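# Pour black beans from clear cup into pot

## Task

Tip every black bean out of the clear cup into the black pot, holding the cup just over the pot's rim so none spill, then set the emptied cup upright on the round table and release it.

## Robot and tools

Robot: two arms on a table, left_arm (base about (+0.021, +0.281, +0.001) m, on the +y side) and right_arm (base about (-0.050, -0.357, +0.003) m). Each has a five-finger hand: right_arm a right hand, left_arm its mirror-image left hand. Fixed obstacles: a post behind the arms and a camera stand between them, just behind the bases. Loose objects may occasionally get a brief push.

Scene frame: origin at table-top height, midway between the nominal bases; +z up, +x out over the table, +y toward left_arm. Reported end_effector_position (m) and end_effector_quat_wxyz are in this frame and may be off by a few cm.

Hand point: a spot 0.15 m out from the wrist mounting face along the fingers, 0.05 m in front of the palm. Its +z runs along straight fingers, +y out of the palm, +x across the palm away from the thumb on the right hand (toward the thumb on the left hand). Straight fingertips reach 0.06-0.07 m past it along +z, about 0.06 m behind it along -y. A wrist bracket on the little-finger side can strike things.

Row layout (used by both motion tools): one flat list of 28 numbers, each in [-1, 1], always covering both arms. Left arm: dx, dy, dz, rx, ry, rz; then left hand: little, ring, middle, index, thumb_bend, thumb_turn, force_limit, speed. Right arm: the same six pose numbers, then the same eight hand numbers. The pose numbers are offsets, not poses: they count from that arm's current Hand target, along that Hand target's own axes. Scale: 1.0 = 0.6 m for dx, dy, dz, and 1.0 = 180 degrees for rx, ry, rz, which together form one rotation vector. Zeros for all six mean no new pose request. Hand numbers are absolute targets: fingers and thumb_bend +1 straight/open, -1 curled/closed; thumb_turn +1 beside the palm, -1 across in front of the palm (needed to grip round things 0.035-0.065 m thick). force_limit maps -1..+1 to roughly 0..10 N at the fingertip (0..15 N for the two thumb motors). speed rises linearly from near zero at -1 to full at +0.48 and stays full above; use about -0.94 or less for a gentle close. There is no 'no change' value: to keep a hand as is, resend the eight numbers you last sent it (before any were sent, use hand_measured plus hand_force_limit and hand_speed). Resending keeps a grip.

execute_actions(actions, cameras): actions is a list of actions; each action is a list of up to 15 rows, one per 1/30 s step, and a short action repeats its last row to step 15. Every row in an action is an offset from the Hand target at the start of that action, not from the previous row; each new action or call starts from the updated Hand target, so the same offset repeated keeps moving. An empty list returns state plus images from all cameras.

move(target, speed, blend, blocking, cameras): target is one 28-number row or a list of up to 15 rows, all offsets measured from the same starting Hand targets. Each hand point travels a straight line; all paths finish together and are cut off after 10 s. speed: top path speed in m/s, 0.002 to 4.3, default 0.25 (turns up to twice that in rad/s), one value or one per target. blend: corner rounding in m for lists, default 0 (stop at each). blocking=false returns after about 0.5 s while the move continues. Moves do not avoid obstacles or the other arm. Result adds a 'move:' line: done, off_target, moving, held or fault, plus limits such as paced or held.

wait(seconds 0-3600): let time pass; a running move continues. stop(): brakes the running move. zoom_image(camera, region [x0,y0,x1,y1] pixels, max 504x504): closer look at the latest image of cam_high (896x504), cam_left_wrist or cam_right_wrist (672x504). show_instructions(): shows reference pages. finished_scene(scene=1): ends the scene permanently.

Results: Hand target (last commanded pose after clipping; next offsets count from it), end-effector position and quaternion, joint positions, torques and velocities, hand_measured, hand_stopped_by (moving, target, force, stalled, fault), hand_load_n (positive when pushed open; a lost grip shows as load near 0), motor temperatures, and sometimes step readings.

Behaviour: arms track loosely and often rest 1-3 cm (up to 5 cm) short, usually low, with no contact; a new execute_actions call re-requests the target, otherwise send the missing distance. Orientation commands are clipped to 40 degrees from the measured one per step. Heat builds while holding loads or stretching; at 85 °C a MOTOR HOT line appears, at 100 °C the arm drops for 30-60 s.

Avoid: spilling beans, dropping the cup even a few mm or letting it fall, releasing moving items, fast or hard contacts, hitting fixed things, any collision or squeeze between the two hands, excess finger force, and leaving anything off the table. Pour close over the rim, tilt slowly, then place the cup upright on the round table before opening the hand.

Each tool is called after "Call:" by a JSON object that holds its "fn" and its "kwargs".

Reference images:

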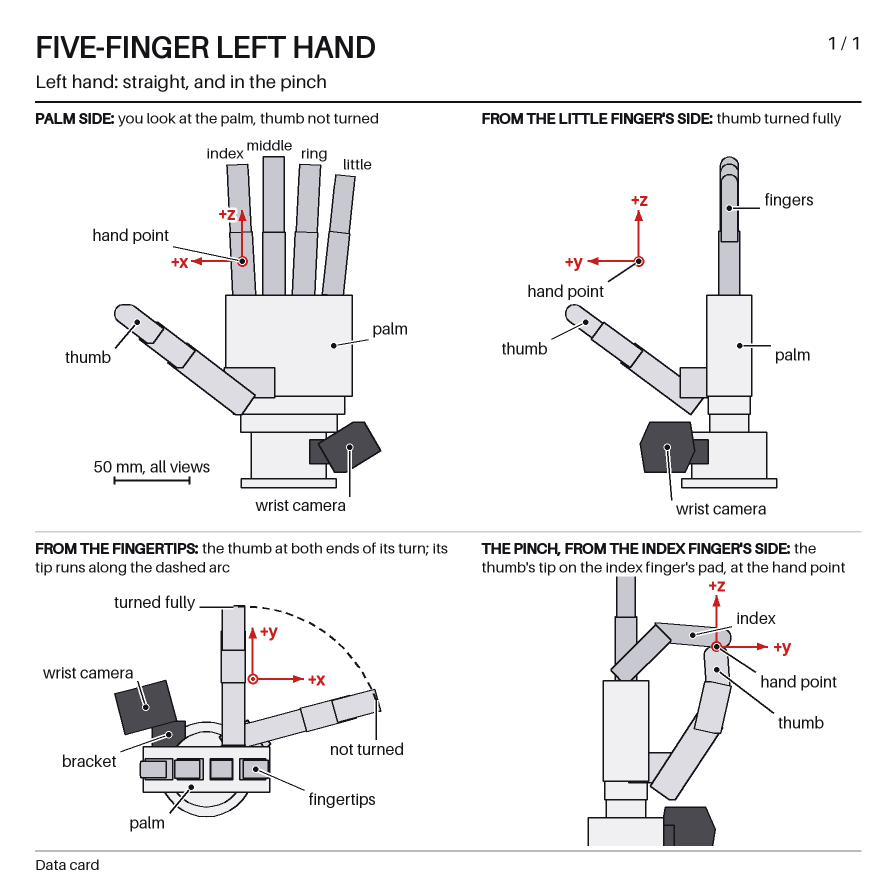

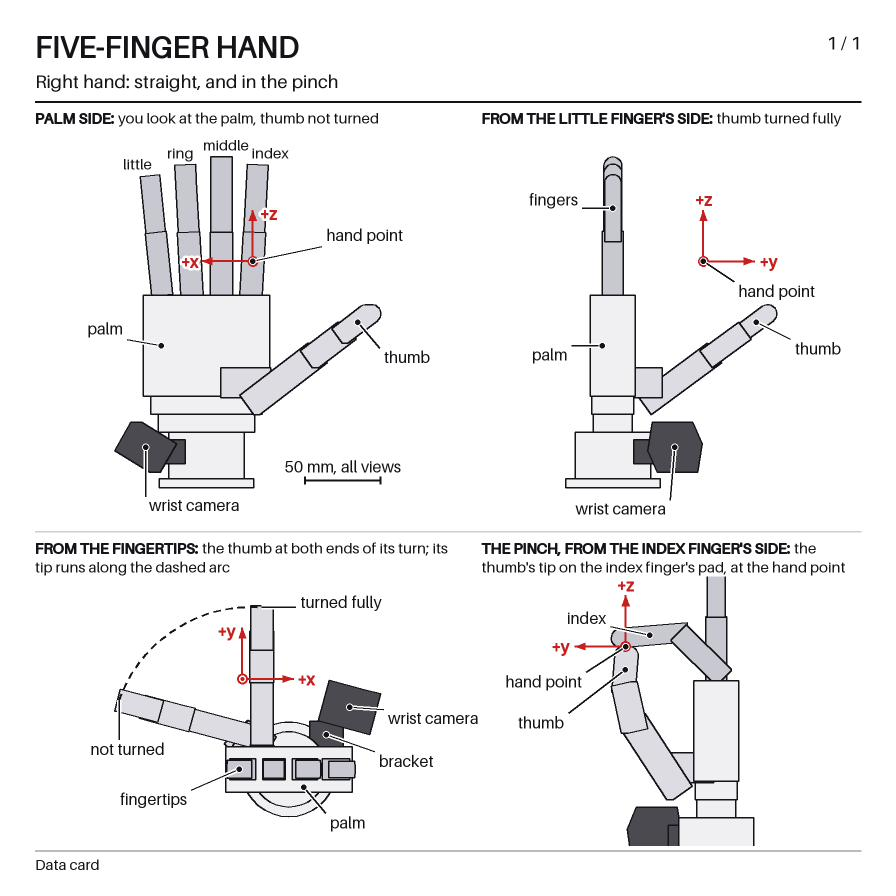

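## Session

Call:
{"fn": "execute_actions", "kwargs": {"actions": []}}

Scene clock: 0.00 s.
left_arm: end_effector_position=(+0.5437, +0.5478, +0.1650) hand_measured=(+1.000, +1.000, +1.000, +1.000, +1.000, +1.000) hand_load_n=(+0.5, +0.0, +0.0, +0.5, +0.0, +0.0) hand_stopped_by=(target, target, target, target, target, target) hand_force_limit=0.00 hand_speed=-0.80 end_effector_quat_wxyz=(-0.061, +0.767, -0.638, +0.019) | right_arm: end_effector_position=(+0.4180, -0.0394, +0.1814) hand_measured=(+1.000, +1.000, +1.000, +1.000, +1.000, +1.000) hand_load_n=(+0.0, +0.0, +0.0, +0.0, +0.0, +0.0) hand_stopped_by=(target, target, target, target, target, target) hand_force_limit=0.00 hand_speed=-0.80 end_effector_quat_wxyz=(-0.226, +0.801, -0.019, +0.554)
Joint positions: left_arm=[0.515 1.988 1.961 -1.417 -0.012 0.306] | right_arm=[0.814 1.405 0.827 0.262 0.412 -1.029]
Joint velocities: within noise
Joint torques (N m): no reading
Motor temperatures (°C): left_arm=[28 27 28 28 28 28] | right_arm=[25 25 28 25 26 27]
Heat: left arm: hottest waist 28 °C; right arm: hottest elbow 28 °C.
Hand target: left_arm +0.5497, +0.5510, +0.1759; -0.075, +0.766, -0.638, +0.024 | right_arm +0.4243, -0.0331, +0.1997; -0.237, +0.790, -0.024, +0.564

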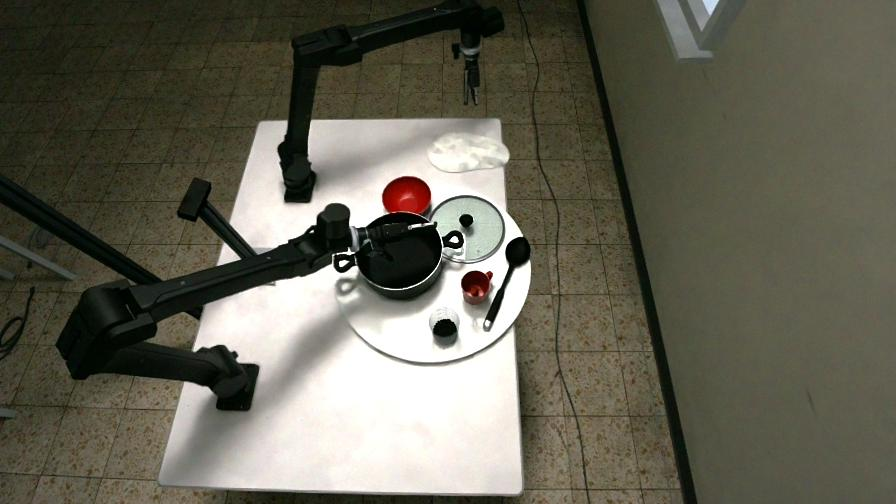

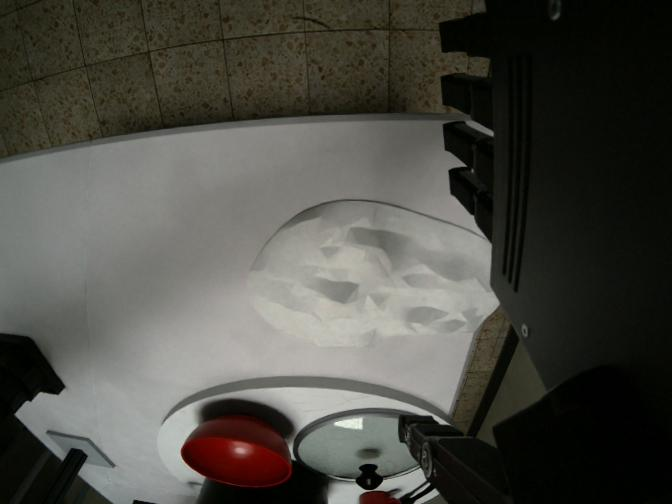

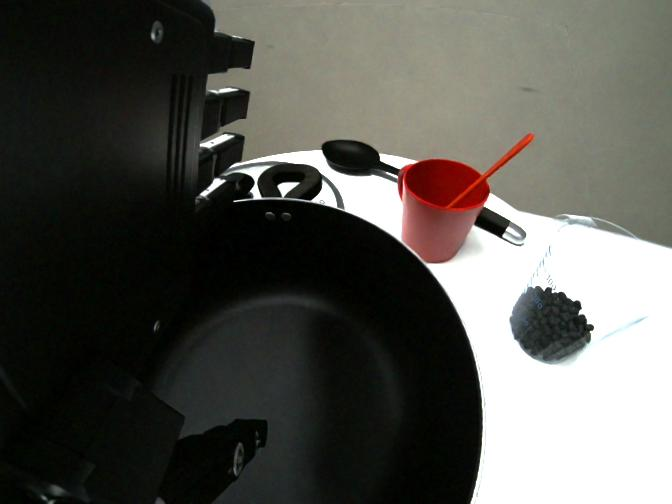

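Call:
{"fn": "zoom_image", "kwargs": {"camera": "cam_high", "region": [320, 160, 560, 380]}}

Call:
{"fn": "zoom_image", "kwargs": {"camera": "cam_right_wrist", "region": [320, 100, 672, 400]}}

Scaled by 2.100.

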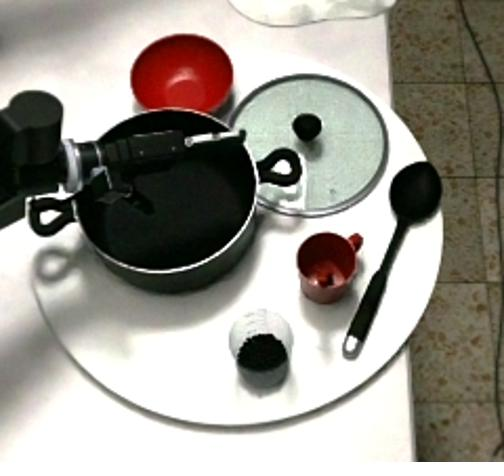

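Scaled by 1.432 from the camera's image (finer frame: 960x720).

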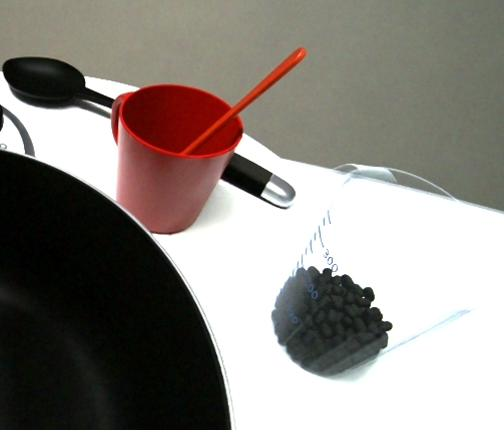

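Call:
{"fn": "zoom_image", "kwargs": {"camera": "cam_high", "region": [400, 260, 520, 370]}}

Call:
{"fn": "zoom_image", "kwargs": {"camera": "cam_high", "region": [325, 190, 475, 310]}}

Scaled by 4.200.

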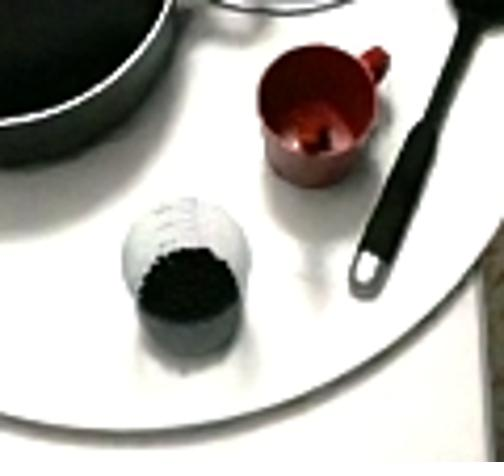

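Scaled by 3.360.

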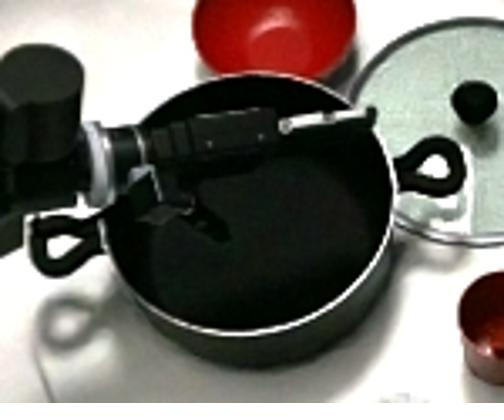

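Call:
{"fn": "move", "kwargs": {"target": [[0,0,0,0,0,0,1,1,1,1,1,1,0,-0.8, 0.22,-0.1,-0.062,0,0,0,1,1,1,1,1,1,0,-0.8],[0,0,0,0,0,0,1,1,1,1,1,1,0,-0.8, 0.402,0.243,-0.303,0.0044,0.150,0.373,1,1,1,1,1,1,0,-0.8]], "speed": 0.25, "blend": [0.05,0], "cameras": ["all"]}}

Scene clock: 133.73 s.
left_arm: end_effector_position=(+0.5437, +0.5478, +0.1650) hand_measured=(+1.000, +1.000, +1.000, +1.000, +1.000, +1.000) hand_load_n=(+0.0, -0.5, +0.0, +0.0, +0.0, +0.0) hand_stopped_by=(target, target, target, target, target, target) hand_force_limit=0.00 hand_speed=-0.80 end_effector_quat_wxyz=(-0.061, +0.767, -0.638, +0.019) | right_arm: end_effector_position=(+0.3819, -0.2975, +0.3954) hand_measured=(+1.000, +1.000, +1.000, +1.000, +1.000, +1.000) hand_load_n=(+0.0, +0.0, +0.0, +0.0, +0.0, +0.0) hand_stopped_by=(target, target, target, target, target, target) hand_force_limit=0.00 hand_speed=-0.80 end_effector_quat_wxyz=(+0.496, -0.504, +0.496, -0.503)
Joint positions: left_arm=[0.515 1.988 1.961 -1.417 -0.012 0.306] | right_arm=[0.144 0.726 0.78 -0.055 0.123 -0.014]
Joint torques (N m): left_arm=[-0.09 -19.02 11.26 0.98 -0.04 -0.1] | right_arm=[-0.73 -3.25 10.11 1.36 -0.12 0.09]
Motor temperatures (°C): left_arm=[28 36 39 27 28 28] | right_arm=[25 28 38 26 25 27]
Heat: left arm: hottest elbow 39 °C; right arm: hottest elbow 38 °C.
Hand target: left_arm +0.5497, +0.5510, +0.1759; -0.075, +0.766, -0.638, +0.024 | right_arm +0.3806, -0.2990, +0.3994; +0.500, -0.499, +0.501, -0.500
Off the commanded pose: left_arm 0.013 m, 2 deg | right_arm 0.004 m, 1 deg.
move: done

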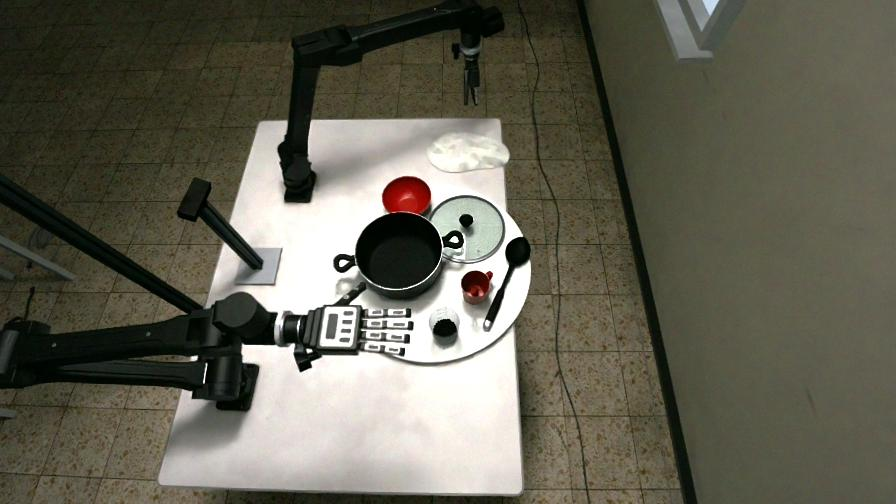

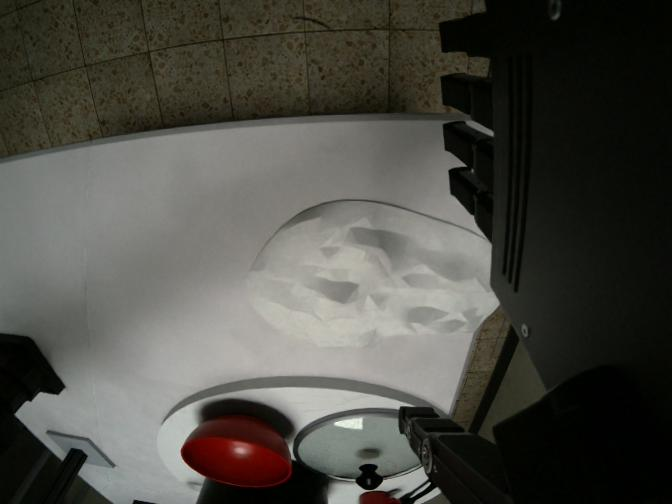

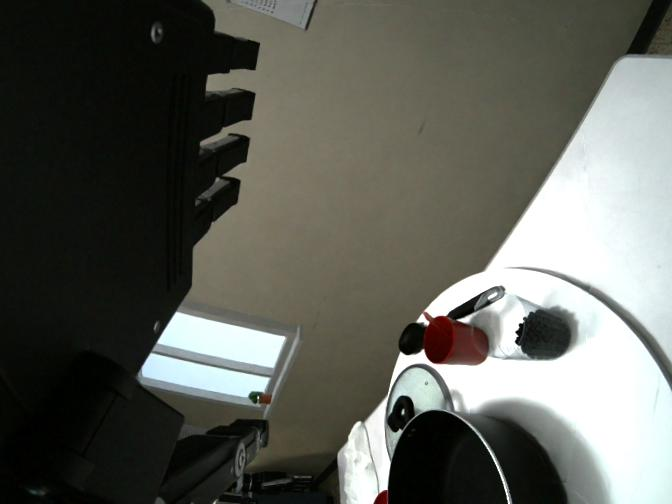

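Call:
{"fn": "move", "kwargs": {"target": [[0,0,0,0,0,0,1,1,1,1,1,1,0,-0.8, 0.1,0.25,0.2,0,0,0.5,1,1,1,1,1,-1,0,0]], "speed": 0.3, "cameras": ["cam_high","cam_right_wrist"]}}

Scene clock: 159.23 s.
left_arm: end_effector_position=(+0.5437, +0.5478, +0.1650) hand_measured=(+1.000, +1.000, +1.000, +1.000, +1.000, +1.000) hand_load_n=(+0.0, +0.0, +0.0, +0.0, +0.0, +0.0) hand_stopped_by=(target, target, target, target, target, target) hand_force_limit=0.00 hand_speed=-0.80 end_effector_quat_wxyz=(-0.061, +0.767, -0.638, +0.019) | right_arm: end_effector_position=(+0.4986, -0.3548, +0.2382) hand_measured=(+1.000, +1.000, +1.000, +1.000, +1.000, -1.000) hand_load_n=(-0.5, +0.0, +0.0, +0.0, +0.0, +0.0) hand_stopped_by=(target, target, target, target, target, target) hand_force_limit=0.00 hand_speed=0.00 end_effector_quat_wxyz=(+0.696, -0.005, +0.718, -0.001)
Joint positions: left_arm=[0.515 1.988 1.961 -1.417 -0.012 0.306] | right_arm=[-0.145 1.465 0.557 0.877 -0.17 1.556]
Joint torques (N m): left_arm=[-0.09 -18.96 11.22 0.96 -0.03 -0.11] | right_arm=[-0.73 -8.47 7.06 2.24 0.03 0.06]
Heat: left arm: hottest elbow 39 °C; right arm: hottest elbow 36 °C.
Hand target: left_arm +0.5497, +0.5510, +0.1759; -0.075, +0.766, -0.638, +0.024 | right_arm +0.5006, -0.3591, +0.2491; +0.707, +0.001, +0.707, +0.000
Off the commanded pose: left_arm 0.013 m, 2 deg | right_arm 0.012 m, 2 deg.
move: off_target (right_arm)

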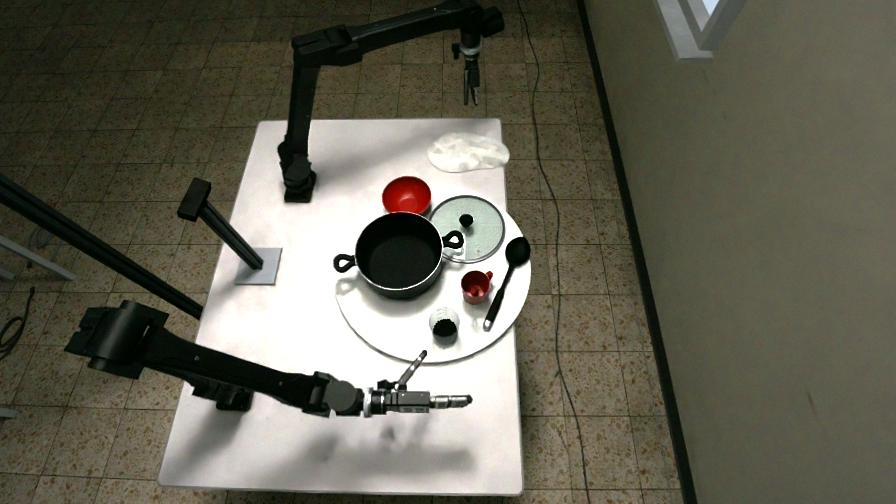

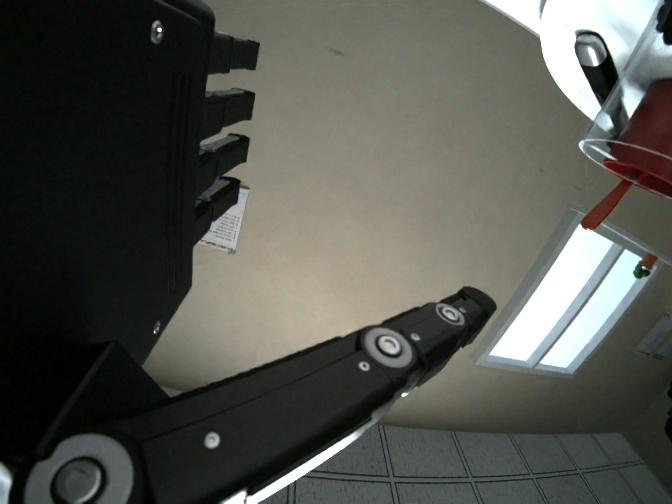

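Call:
{"fn": "move", "kwargs": {"target": [[0,0,0,0,0,0,1,1,1,1,1,1,0,-0.8, 0.148,0.023,-0.043,0,0,0,1,1,1,1,1,-1,0,0]], "speed": 0.2, "cameras": ["cam_high","cam_right_wrist"]}}

Scene clock: 184.57 s.
left_arm: end_effector_position=(+0.5437, +0.5478, +0.1650) hand_measured=(+1.000, +1.000, +1.000, +1.000, +1.000, +1.000) hand_load_n=(+0.0, +0.0, +0.0, +0.0, +0.0, +0.0) hand_stopped_by=(target, target, target, target, target, target) hand_force_limit=0.00 hand_speed=-0.80 end_effector_quat_wxyz=(-0.061, +0.767, -0.638, +0.019) | right_arm: end_effector_position=(+0.4734, -0.3488, +0.1487) hand_measured=(+1.000, +1.000, +1.000, +1.000, +1.000, -1.000) hand_load_n=(+0.0, +0.0, +0.0, +0.0, +0.0, +0.0) hand_stopped_by=(target, target, target, target, target, target) hand_force_limit=0.00 hand_speed=0.00 end_effector_quat_wxyz=(+0.695, -0.001, +0.719, -0.005)
Joint positions: left_arm=[0.515 1.988 1.961 -1.417 -0.012 0.306] | right_arm=[-0.132 1.743 0.447 1.262 -0.146 1.557]
Joint torques (N m): left_arm=[0.03 -18.84 11.25 0.96 -0.05 -0.09] | right_arm=[0.62 -8.88 4.04 2.5 0.16 0.16]
Heat: left arm: hottest elbow 40 °C; right arm: hottest elbow 35 °C.
Hand target: left_arm +0.5497, +0.5510, +0.1759; -0.075, +0.766, -0.638, +0.024 | right_arm +0.4748, -0.3451, +0.1603; +0.707, +0.001, +0.707, +0.000
Off the commanded pose: left_arm 0.013 m, 2 deg | right_arm 0.012 m, 2 deg.
move: off_target (right_arm)

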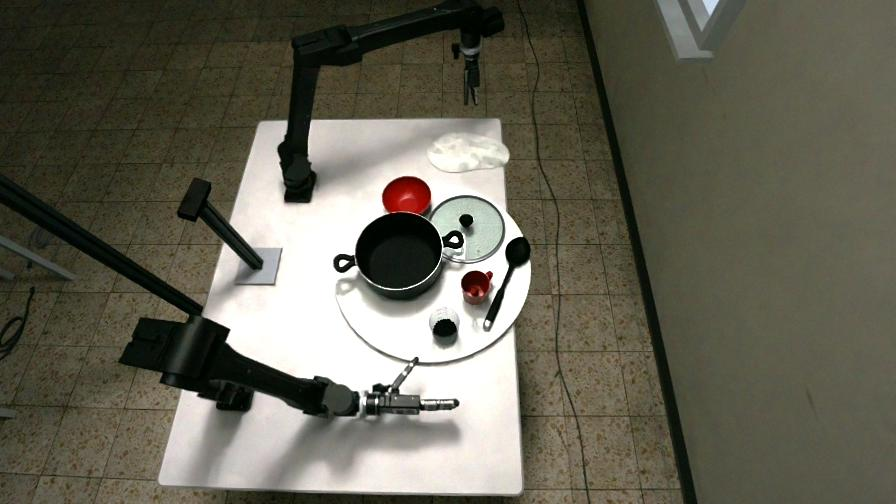

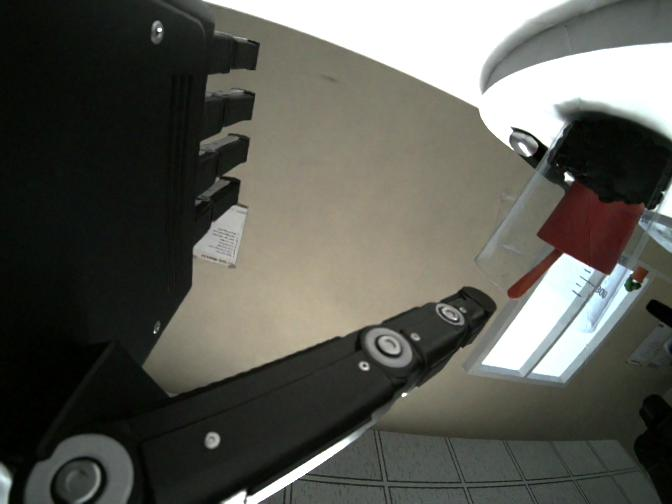

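Call:
{"fn": "zoom_image", "kwargs": {"camera": "cam_right_wrist", "region": [180, 0, 684, 504]}}

Invalid region (180, 0, 684, 504): it reaches outside that camera's 672x504 image.

Call:
{"fn": "zoom_image", "kwargs": {"camera": "cam_right_wrist", "region": [432, 0, 672, 360]}}

Call:
{"fn": "zoom_image", "kwargs": {"camera": "cam_right_wrist", "region": [140, 0, 340, 260]}}

Scaled by 1.400 from the camera's image (finer frame: 960x720).

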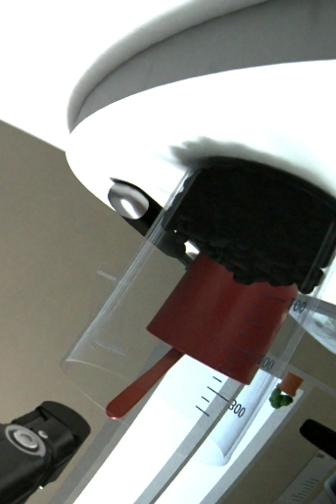

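Scaled by 1.938 from the camera's image (finer frame: 960x720).

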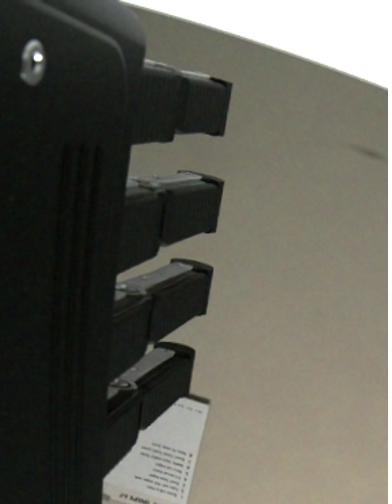

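Call:
{"fn": "zoom_image", "kwargs": {"camera": "cam_high", "region": [480, 220, 550, 340]}}

Call:
{"fn": "zoom_image", "kwargs": {"camera": "cam_high", "region": [330, 250, 460, 380]}}

Call:
{"fn": "execute_actions", "kwargs": {"actions": [], "cameras": ["all"]}}

Call:
{"fn": "zoom_image", "kwargs": {"camera": "cam_left_wrist", "region": [100, 340, 500, 504]}}

Scaled by 4.200.

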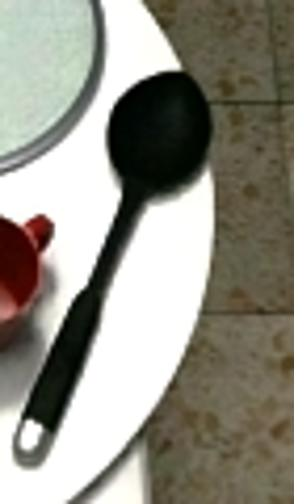

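Scaled by 3.877.

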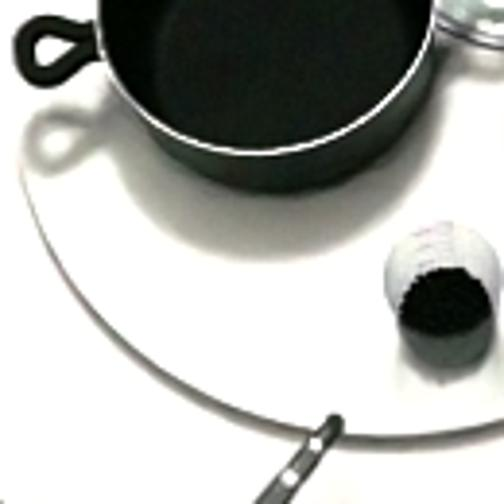

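Scene clock: 337.80 s.
left_arm: end_effector_position=(+0.5437, +0.5478, +0.1650) hand_measured=(+1.000, +1.000, +1.000, +1.000, +1.000, +1.000) hand_load_n=(+0.0, +0.0, -0.5, +0.0, +0.5, +0.0) hand_stopped_by=(target, target, target, target, target, target) hand_force_limit=0.00 hand_speed=-0.80 end_effector_quat_wxyz=(-0.061, +0.767, -0.638, +0.019) | right_arm: end_effector_position=(+0.4734, -0.3488, +0.1487) hand_measured=(+1.000, +1.000, +1.000, +1.000, +1.000, -1.000) hand_load_n=(+0.0, +0.0, +0.0, +0.0, +0.0, -0.5) hand_stopped_by=(target, target, target, target, target, target) hand_force_limit=0.00 hand_speed=0.00 end_effector_quat_wxyz=(+0.695, -0.001, +0.719, -0.005)
Joint positions: left_arm=[0.515 1.988 1.961 -1.417 -0.012 0.306] | right_arm=[-0.132 1.743 0.447 1.262 -0.146 1.557]
Joint velocities: within noise
Joint torques (N m): left_arm=[-0.09 -18.78 11.25 1.02 -0.04 -0.1] | right_arm=[1.44 -8.41 4.15 2.47 0.07 0.16]
Motor temperatures (°C): left_arm=[28 38 42 27 27 28] | right_arm=[25 27 31 26 25 26]
Heat: left arm: hottest elbow 42 °C; right arm: hottest elbow 31 °C.
Hand target: left_arm +0.5497, +0.5510, +0.1759; -0.075, +0.766, -0.638, +0.024 | right_arm +0.4748, -0.3451, +0.1603; +0.707, +0.001, +0.707, +0.000
Off the commanded pose: left_arm 0.013 m, 2 deg | right_arm 0.012 m, 2 deg.

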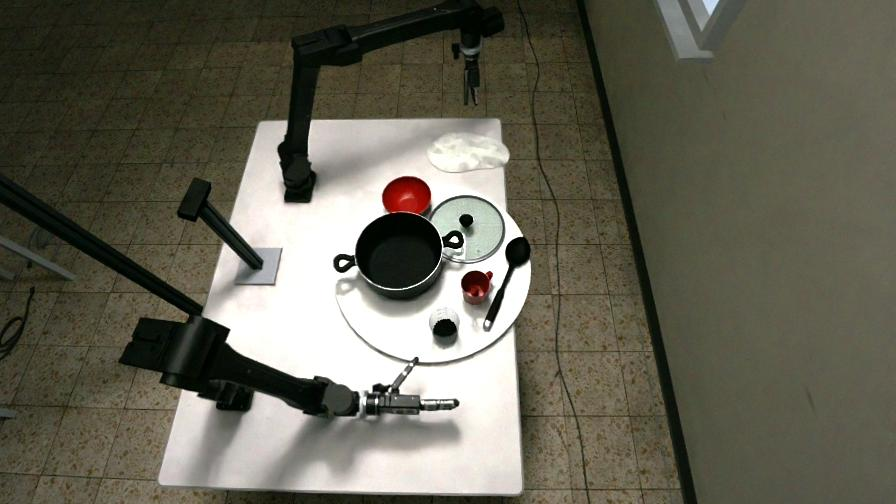

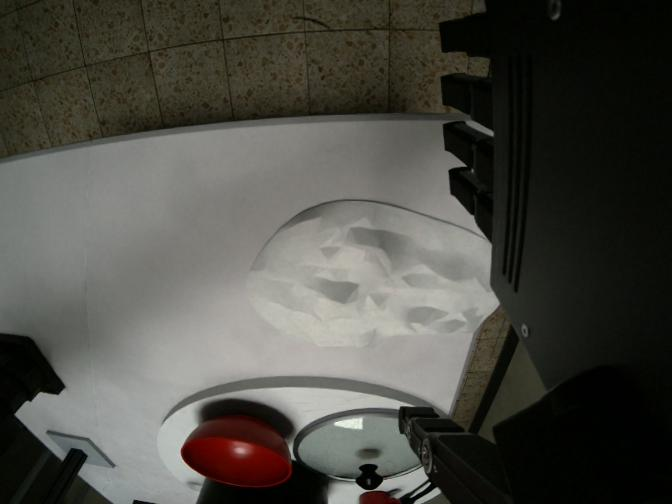

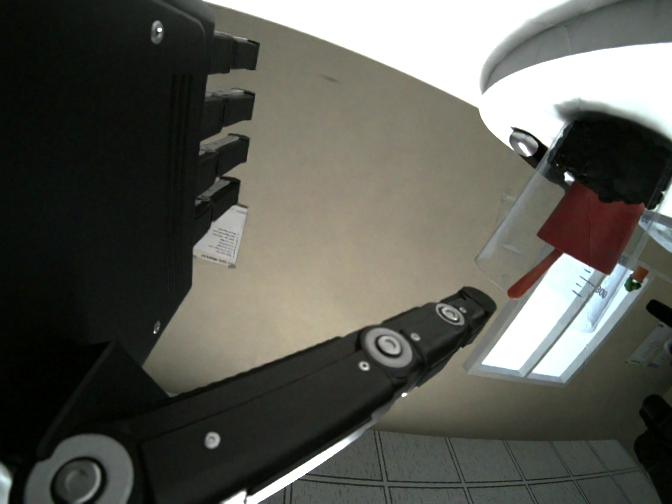

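Scaled by 1.260 from the camera's image (finer frame: 960x720).

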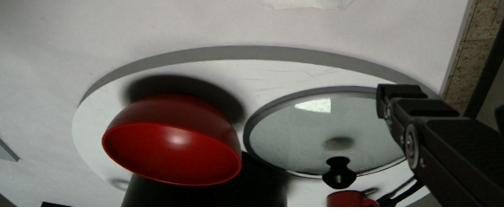

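Call:
{"fn": "move", "kwargs": {"target": [[0,0,0,0,0,0,1,1,1,1,1,1,0,-0.8, -0.0667,0.075,0.0333,-0.0832,0.0442,-0.0058,1,1,1,1,1,-1,0,0]], "speed": 0.15, "cameras": ["cam_high","cam_right_wrist"]}}

Scene clock: 357.73 s.
left_arm: end_effector_position=(+0.5437, +0.5478, +0.1650) hand_measured=(+1.000, +1.000, +1.000, +1.000, +1.000, +1.000) hand_load_n=(+0.0, +0.0, +0.0, +0.0, +0.0, +0.0) hand_stopped_by=(target, target, target, target, target, target) hand_force_limit=0.00 hand_speed=-0.80 end_effector_quat_wxyz=(-0.061, +0.767, -0.638, +0.019) | right_arm: end_effector_position=(+0.4857, -0.3053, +0.1825) hand_measured=(+1.000, +1.000, +1.000, +1.000, +1.000, -1.000) hand_load_n=(+0.0, +0.0, +0.0, +0.0, +0.5, +0.0) hand_stopped_by=(target, target, target, target, target, target) hand_force_limit=0.00 hand_speed=0.00 end_effector_quat_wxyz=(+0.637, -0.083, +0.761, +0.090)
Joint positions: left_arm=[0.515 1.988 1.961 -1.417 -0.012 0.306] | right_arm=[-0.128 1.538 0.559 0.792 -0.39 1.531]
Joint torques (N m): left_arm=[0.03 -18.78 11.28 0.98 -0.04 -0.1] | right_arm=[0.21 -8.82 8.75 1.29 -0.22 -0.27]
Heat: left arm: hottest elbow 42 °C; right arm: hottest elbow 31 °C.
Hand target: left_arm +0.5497, +0.5510, +0.1759; -0.075, +0.766, -0.638, +0.024 | right_arm +0.4949, -0.3002, +0.2005; +0.651, -0.097, +0.748, +0.086
Off the commanded pose: left_arm 0.013 m, 2 deg | right_arm 0.021 m, 3 deg.
move: off_target (right_arm)

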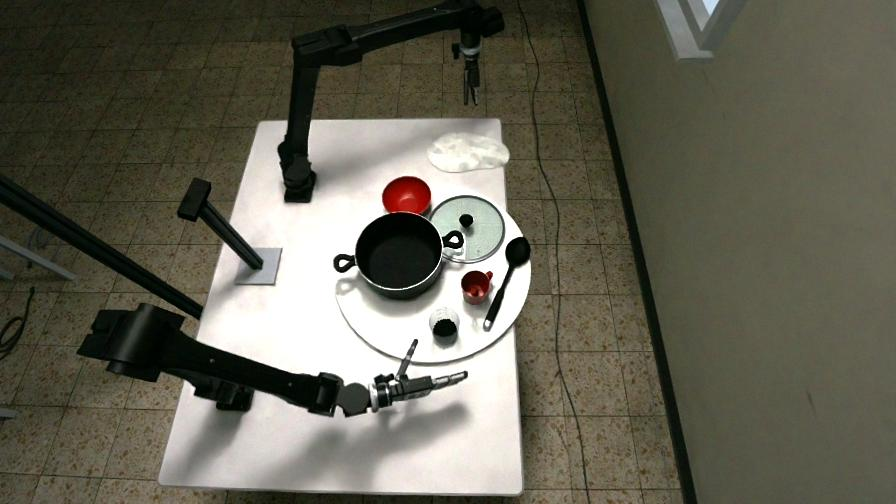

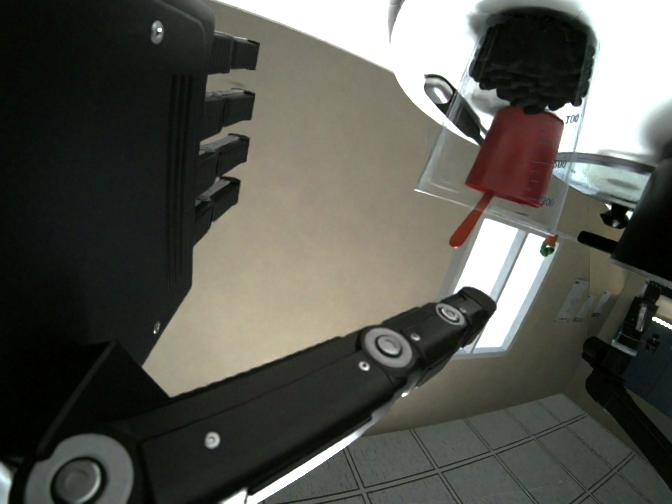

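Call:
{"fn": "zoom_image", "kwargs": {"camera": "cam_right_wrist", "region": [380, 0, 640, 260]}}

Scaled by 1.938 from the camera's image (finer frame: 960x720).

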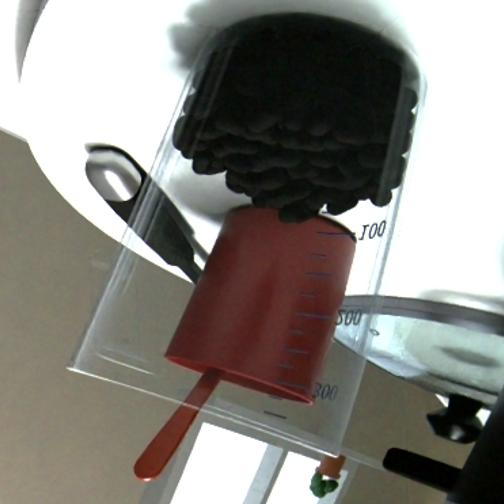

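Call:
{"fn": "move", "kwargs": {"target": [[0,0,0,0,0,0,1,1,1,1,1,1,0,-0.8, 0.0966,0,0.0136,0,0,0,1,1,1,1,1,-1,0,0]], "speed": 0.1, "cameras": ["cam_high","cam_right_wrist"]}}

Call:
{"fn": "zoom_image", "kwargs": {"camera": "cam_right_wrist", "region": [380, 0, 672, 300]}}

Scene clock: 401.53 s.
left_arm: end_effector_position=(+0.5437, +0.5478, +0.1650) hand_measured=(+1.000, +1.000, +1.000, +1.000, +1.000, +1.000) hand_load_n=(+0.0, +0.0, +0.0, +0.0, +0.0, +0.0) hand_stopped_by=(target, target, target, target, target, target) hand_force_limit=0.00 hand_speed=-0.80 end_effector_quat_wxyz=(-0.061, +0.767, -0.638, +0.019) | right_arm: end_effector_position=(+0.4927, -0.3063, +0.1336) hand_measured=(+1.000, +1.000, +1.000, +1.000, +1.000, -1.000) hand_load_n=(+0.0, +0.0, +0.0, +0.0, +0.0, +0.0) hand_stopped_by=(target, target, target, target, target, target) hand_force_limit=0.00 hand_speed=0.00 end_effector_quat_wxyz=(+0.639, -0.084, +0.759, +0.088)
Joint positions: left_arm=[0.515 1.988 1.961 -1.417 -0.012 0.306] | right_arm=[-0.128 1.72 0.559 0.978 -0.39 1.528]
Joint torques (N m): left_arm=[-0.03 -19.02 11.23 0.98 -0.04 -0.09] | right_arm=[0.5 -9.05 5.48 2.3 -0.27 -0.27]
Heat: left arm: hottest elbow 42 °C; right arm: hottest elbow 35 °C.
Hand target: left_arm +0.5497, +0.5510, +0.1759; -0.075, +0.766, -0.638, +0.024 | right_arm +0.4949, -0.3001, +0.1421; +0.651, -0.097, +0.748, +0.086
Off the commanded pose: left_arm 0.013 m, 2 deg | right_arm 0.011 m, 2 deg.
move: off_target (right_arm)

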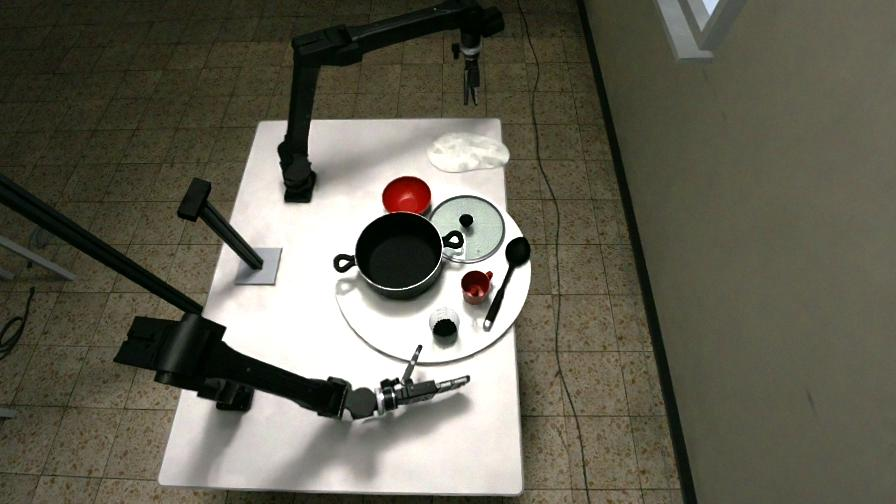

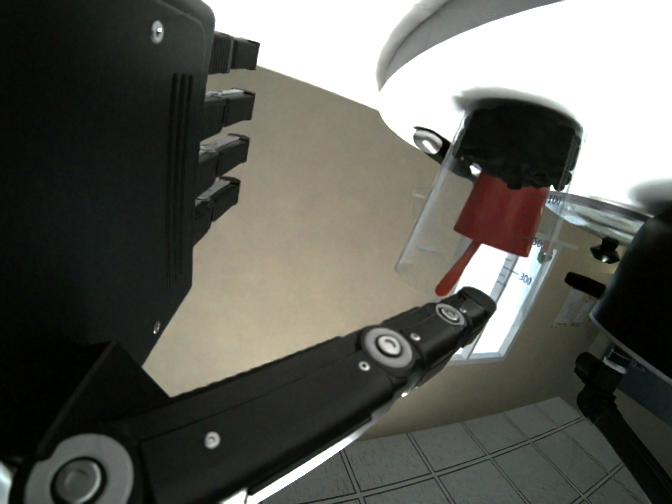

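Scaled by 1.680 from the camera's image (finer frame: 960x720).

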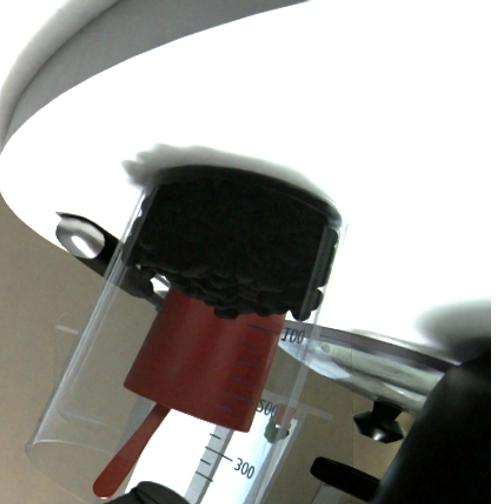

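Call:
{"fn": "move", "kwargs": {"target": [[0,0,0,0,0,0,1,1,1,1,1,1,0,-0.8, 0.0198,0.1,0.0215,0,0,0,1,1,1,1,1,-1,0,0]], "speed": 0.06, "cameras": ["cam_high","cam_right_wrist"]}}

Call:
{"fn": "zoom_image", "kwargs": {"camera": "cam_high", "region": [380, 270, 500, 400]}}

Scene clock: 413.00 s.
left_arm: end_effector_position=(+0.5437, +0.5478, +0.1650) hand_measured=(+1.000, +1.000, +1.000, +1.000, +1.000, +1.000) hand_load_n=(+0.0, +0.0, +0.0, +0.0, -0.5, +0.0) hand_stopped_by=(target, target, target, target, target, target) hand_force_limit=0.00 hand_speed=-0.80 end_effector_quat_wxyz=(-0.061, +0.767, -0.638, +0.019) | right_arm: end_effector_position=(+0.4901, -0.2419, +0.1247) hand_measured=(+1.000, +1.000, +1.000, +1.000, +1.000, -1.000) hand_load_n=(+0.0, +0.0, +0.0, +0.5, +0.0, +0.0) hand_stopped_by=(target, target, target, target, target, target) hand_force_limit=0.00 hand_speed=0.00 end_effector_quat_wxyz=(+0.645, -0.100, +0.754, +0.082)
Joint positions: left_arm=[0.515 1.988 1.961 -1.417 -0.012 0.306] | right_arm=[0.039 1.752 0.543 1.048 -0.237 1.528]
Joint torques (N m): left_arm=[-0.09 -18.9 11.26 1.01 -0.04 -0.09] | right_arm=[0.21 -9.47 4.49 2.51 0.07 0.1]
Heat: left arm: hottest elbow 43 °C; right arm: hottest elbow 34 °C.
Hand target: left_arm +0.5497, +0.5510, +0.1759; -0.075, +0.766, -0.638, +0.024 | right_arm +0.4902, -0.2392, +0.1285; +0.651, -0.097, +0.748, +0.086
Off the commanded pose: left_arm 0.013 m, 2 deg | right_arm 0.005 m, 1 deg.
move: done

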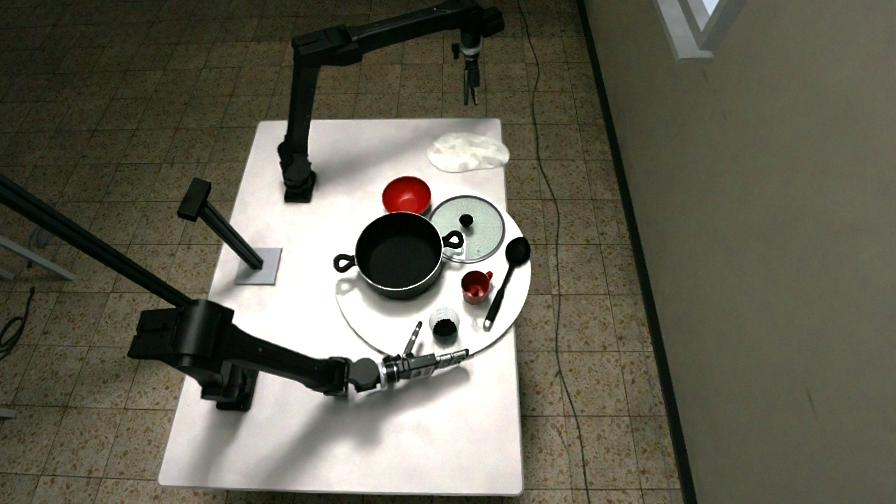

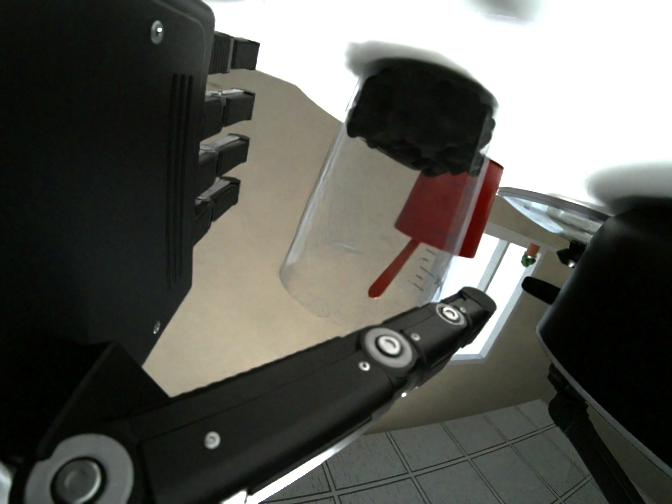

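Scaled by 3.877.

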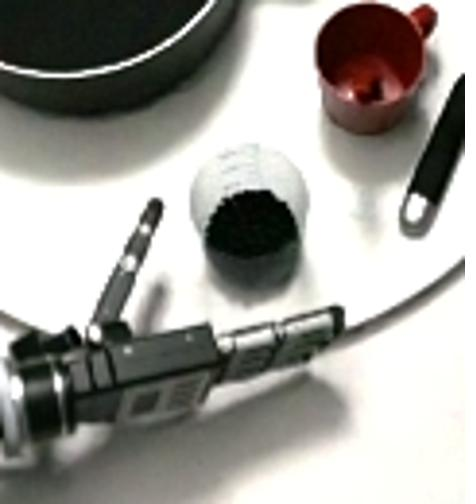

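Call:
{"fn": "move", "kwargs": {"target": [[0,0,0,0,0,0,1,1,1,1,1,1,0,-0.8, 0.0058,0.06,0.03,0,0,0,1,1,1,1,1,-1,0,0]], "speed": 0.05, "cameras": ["cam_high","cam_right_wrist"]}}

Call:
{"fn": "zoom_image", "kwargs": {"camera": "cam_high", "region": [380, 270, 500, 400]}}

Call:
{"fn": "zoom_image", "kwargs": {"camera": "cam_right_wrist", "region": [180, 0, 540, 380]}}

Scene clock: 436.47 s.
left_arm: end_effector_position=(+0.5437, +0.5478, +0.1650) hand_measured=(+1.000, +1.000, +1.000, +1.000, +1.000, +1.000) hand_load_n=(+0.0, +0.0, +0.0, +0.0, +0.0, +0.0) hand_stopped_by=(target, target, target, target, target, target) hand_force_limit=0.00 hand_speed=-0.80 end_effector_quat_wxyz=(-0.061, +0.767, -0.638, +0.019) | right_arm: end_effector_position=(+0.4944, -0.2260, +0.1169) hand_measured=(+1.000, +1.000, +1.000, +1.000, +1.000, -1.000) hand_load_n=(+0.0, +0.0, +0.0, +0.0, +0.0, +0.0) hand_stopped_by=(target, target, target, target, target, target) hand_force_limit=0.00 hand_speed=0.00 end_effector_quat_wxyz=(+0.645, -0.086, +0.757, +0.057)
Joint positions: left_arm=[0.515 1.988 1.961 -1.417 -0.012 0.306] | right_arm=[0.109 1.773 0.543 1.068 -0.111 1.529]
Joint torques (N m): left_arm=[-0.09 -18.78 11.22 1.02 -0.04 -0.1] | right_arm=[3.31 -7.47 6.32 1.87 -0.69 0.2]
Heat: left arm: hottest elbow 43 °C; right arm: hottest elbow 33 °C.
Hand target: left_arm +0.5497, +0.5510, +0.1759; -0.075, +0.766, -0.638, +0.024 | right_arm +0.4977, -0.1999, +0.1226; +0.651, -0.097, +0.748, +0.086
Off the commanded pose: left_arm 0.013 m, 2 deg | right_arm 0.027 m, 4 deg.
move: off_target (right_arm)

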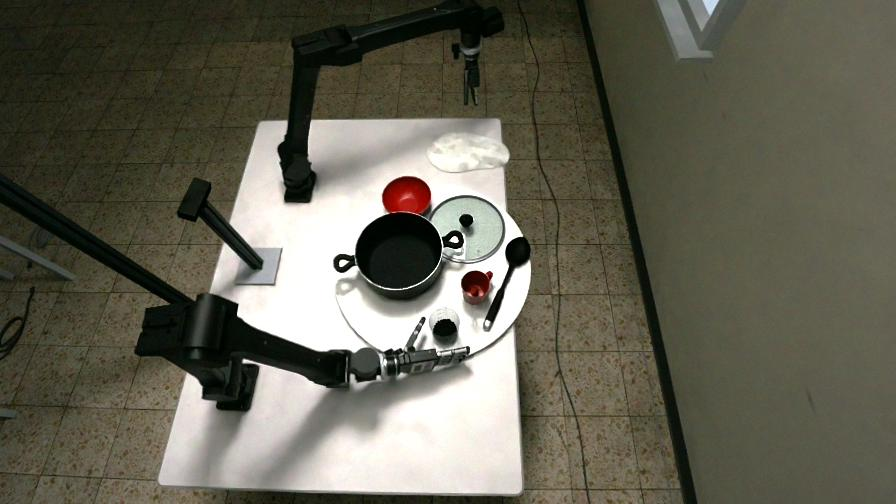

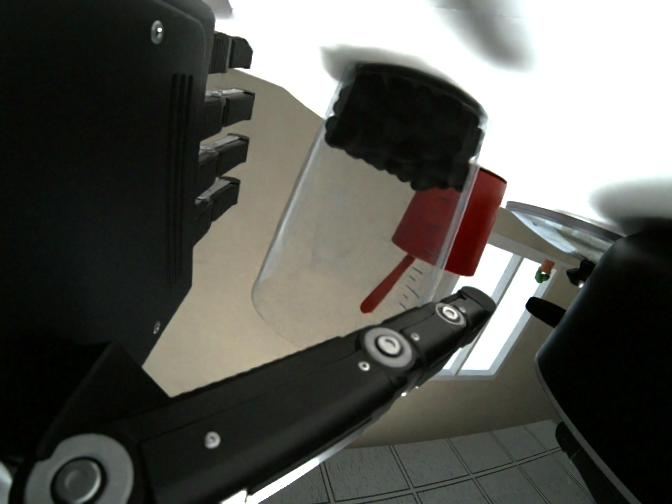

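Scaled by 3.877.

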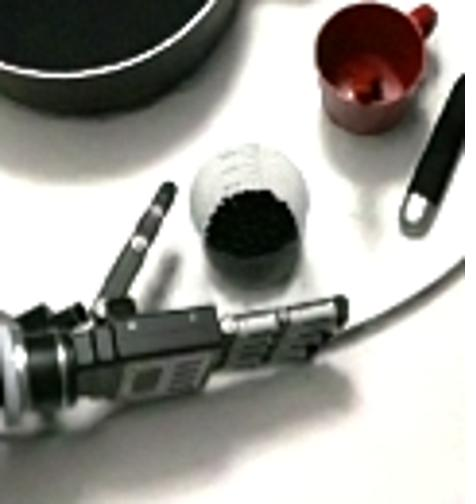

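Scaled by 1.326 from the camera's image (finer frame: 960x720).

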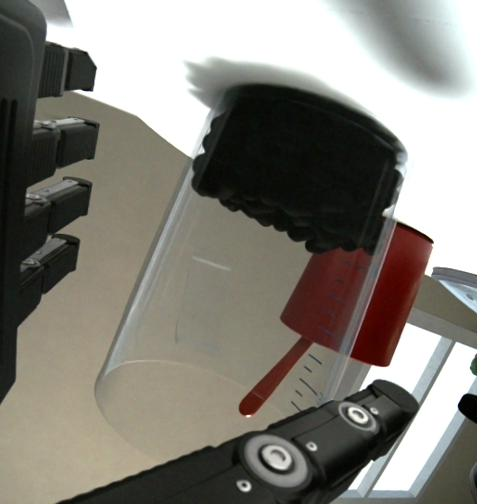

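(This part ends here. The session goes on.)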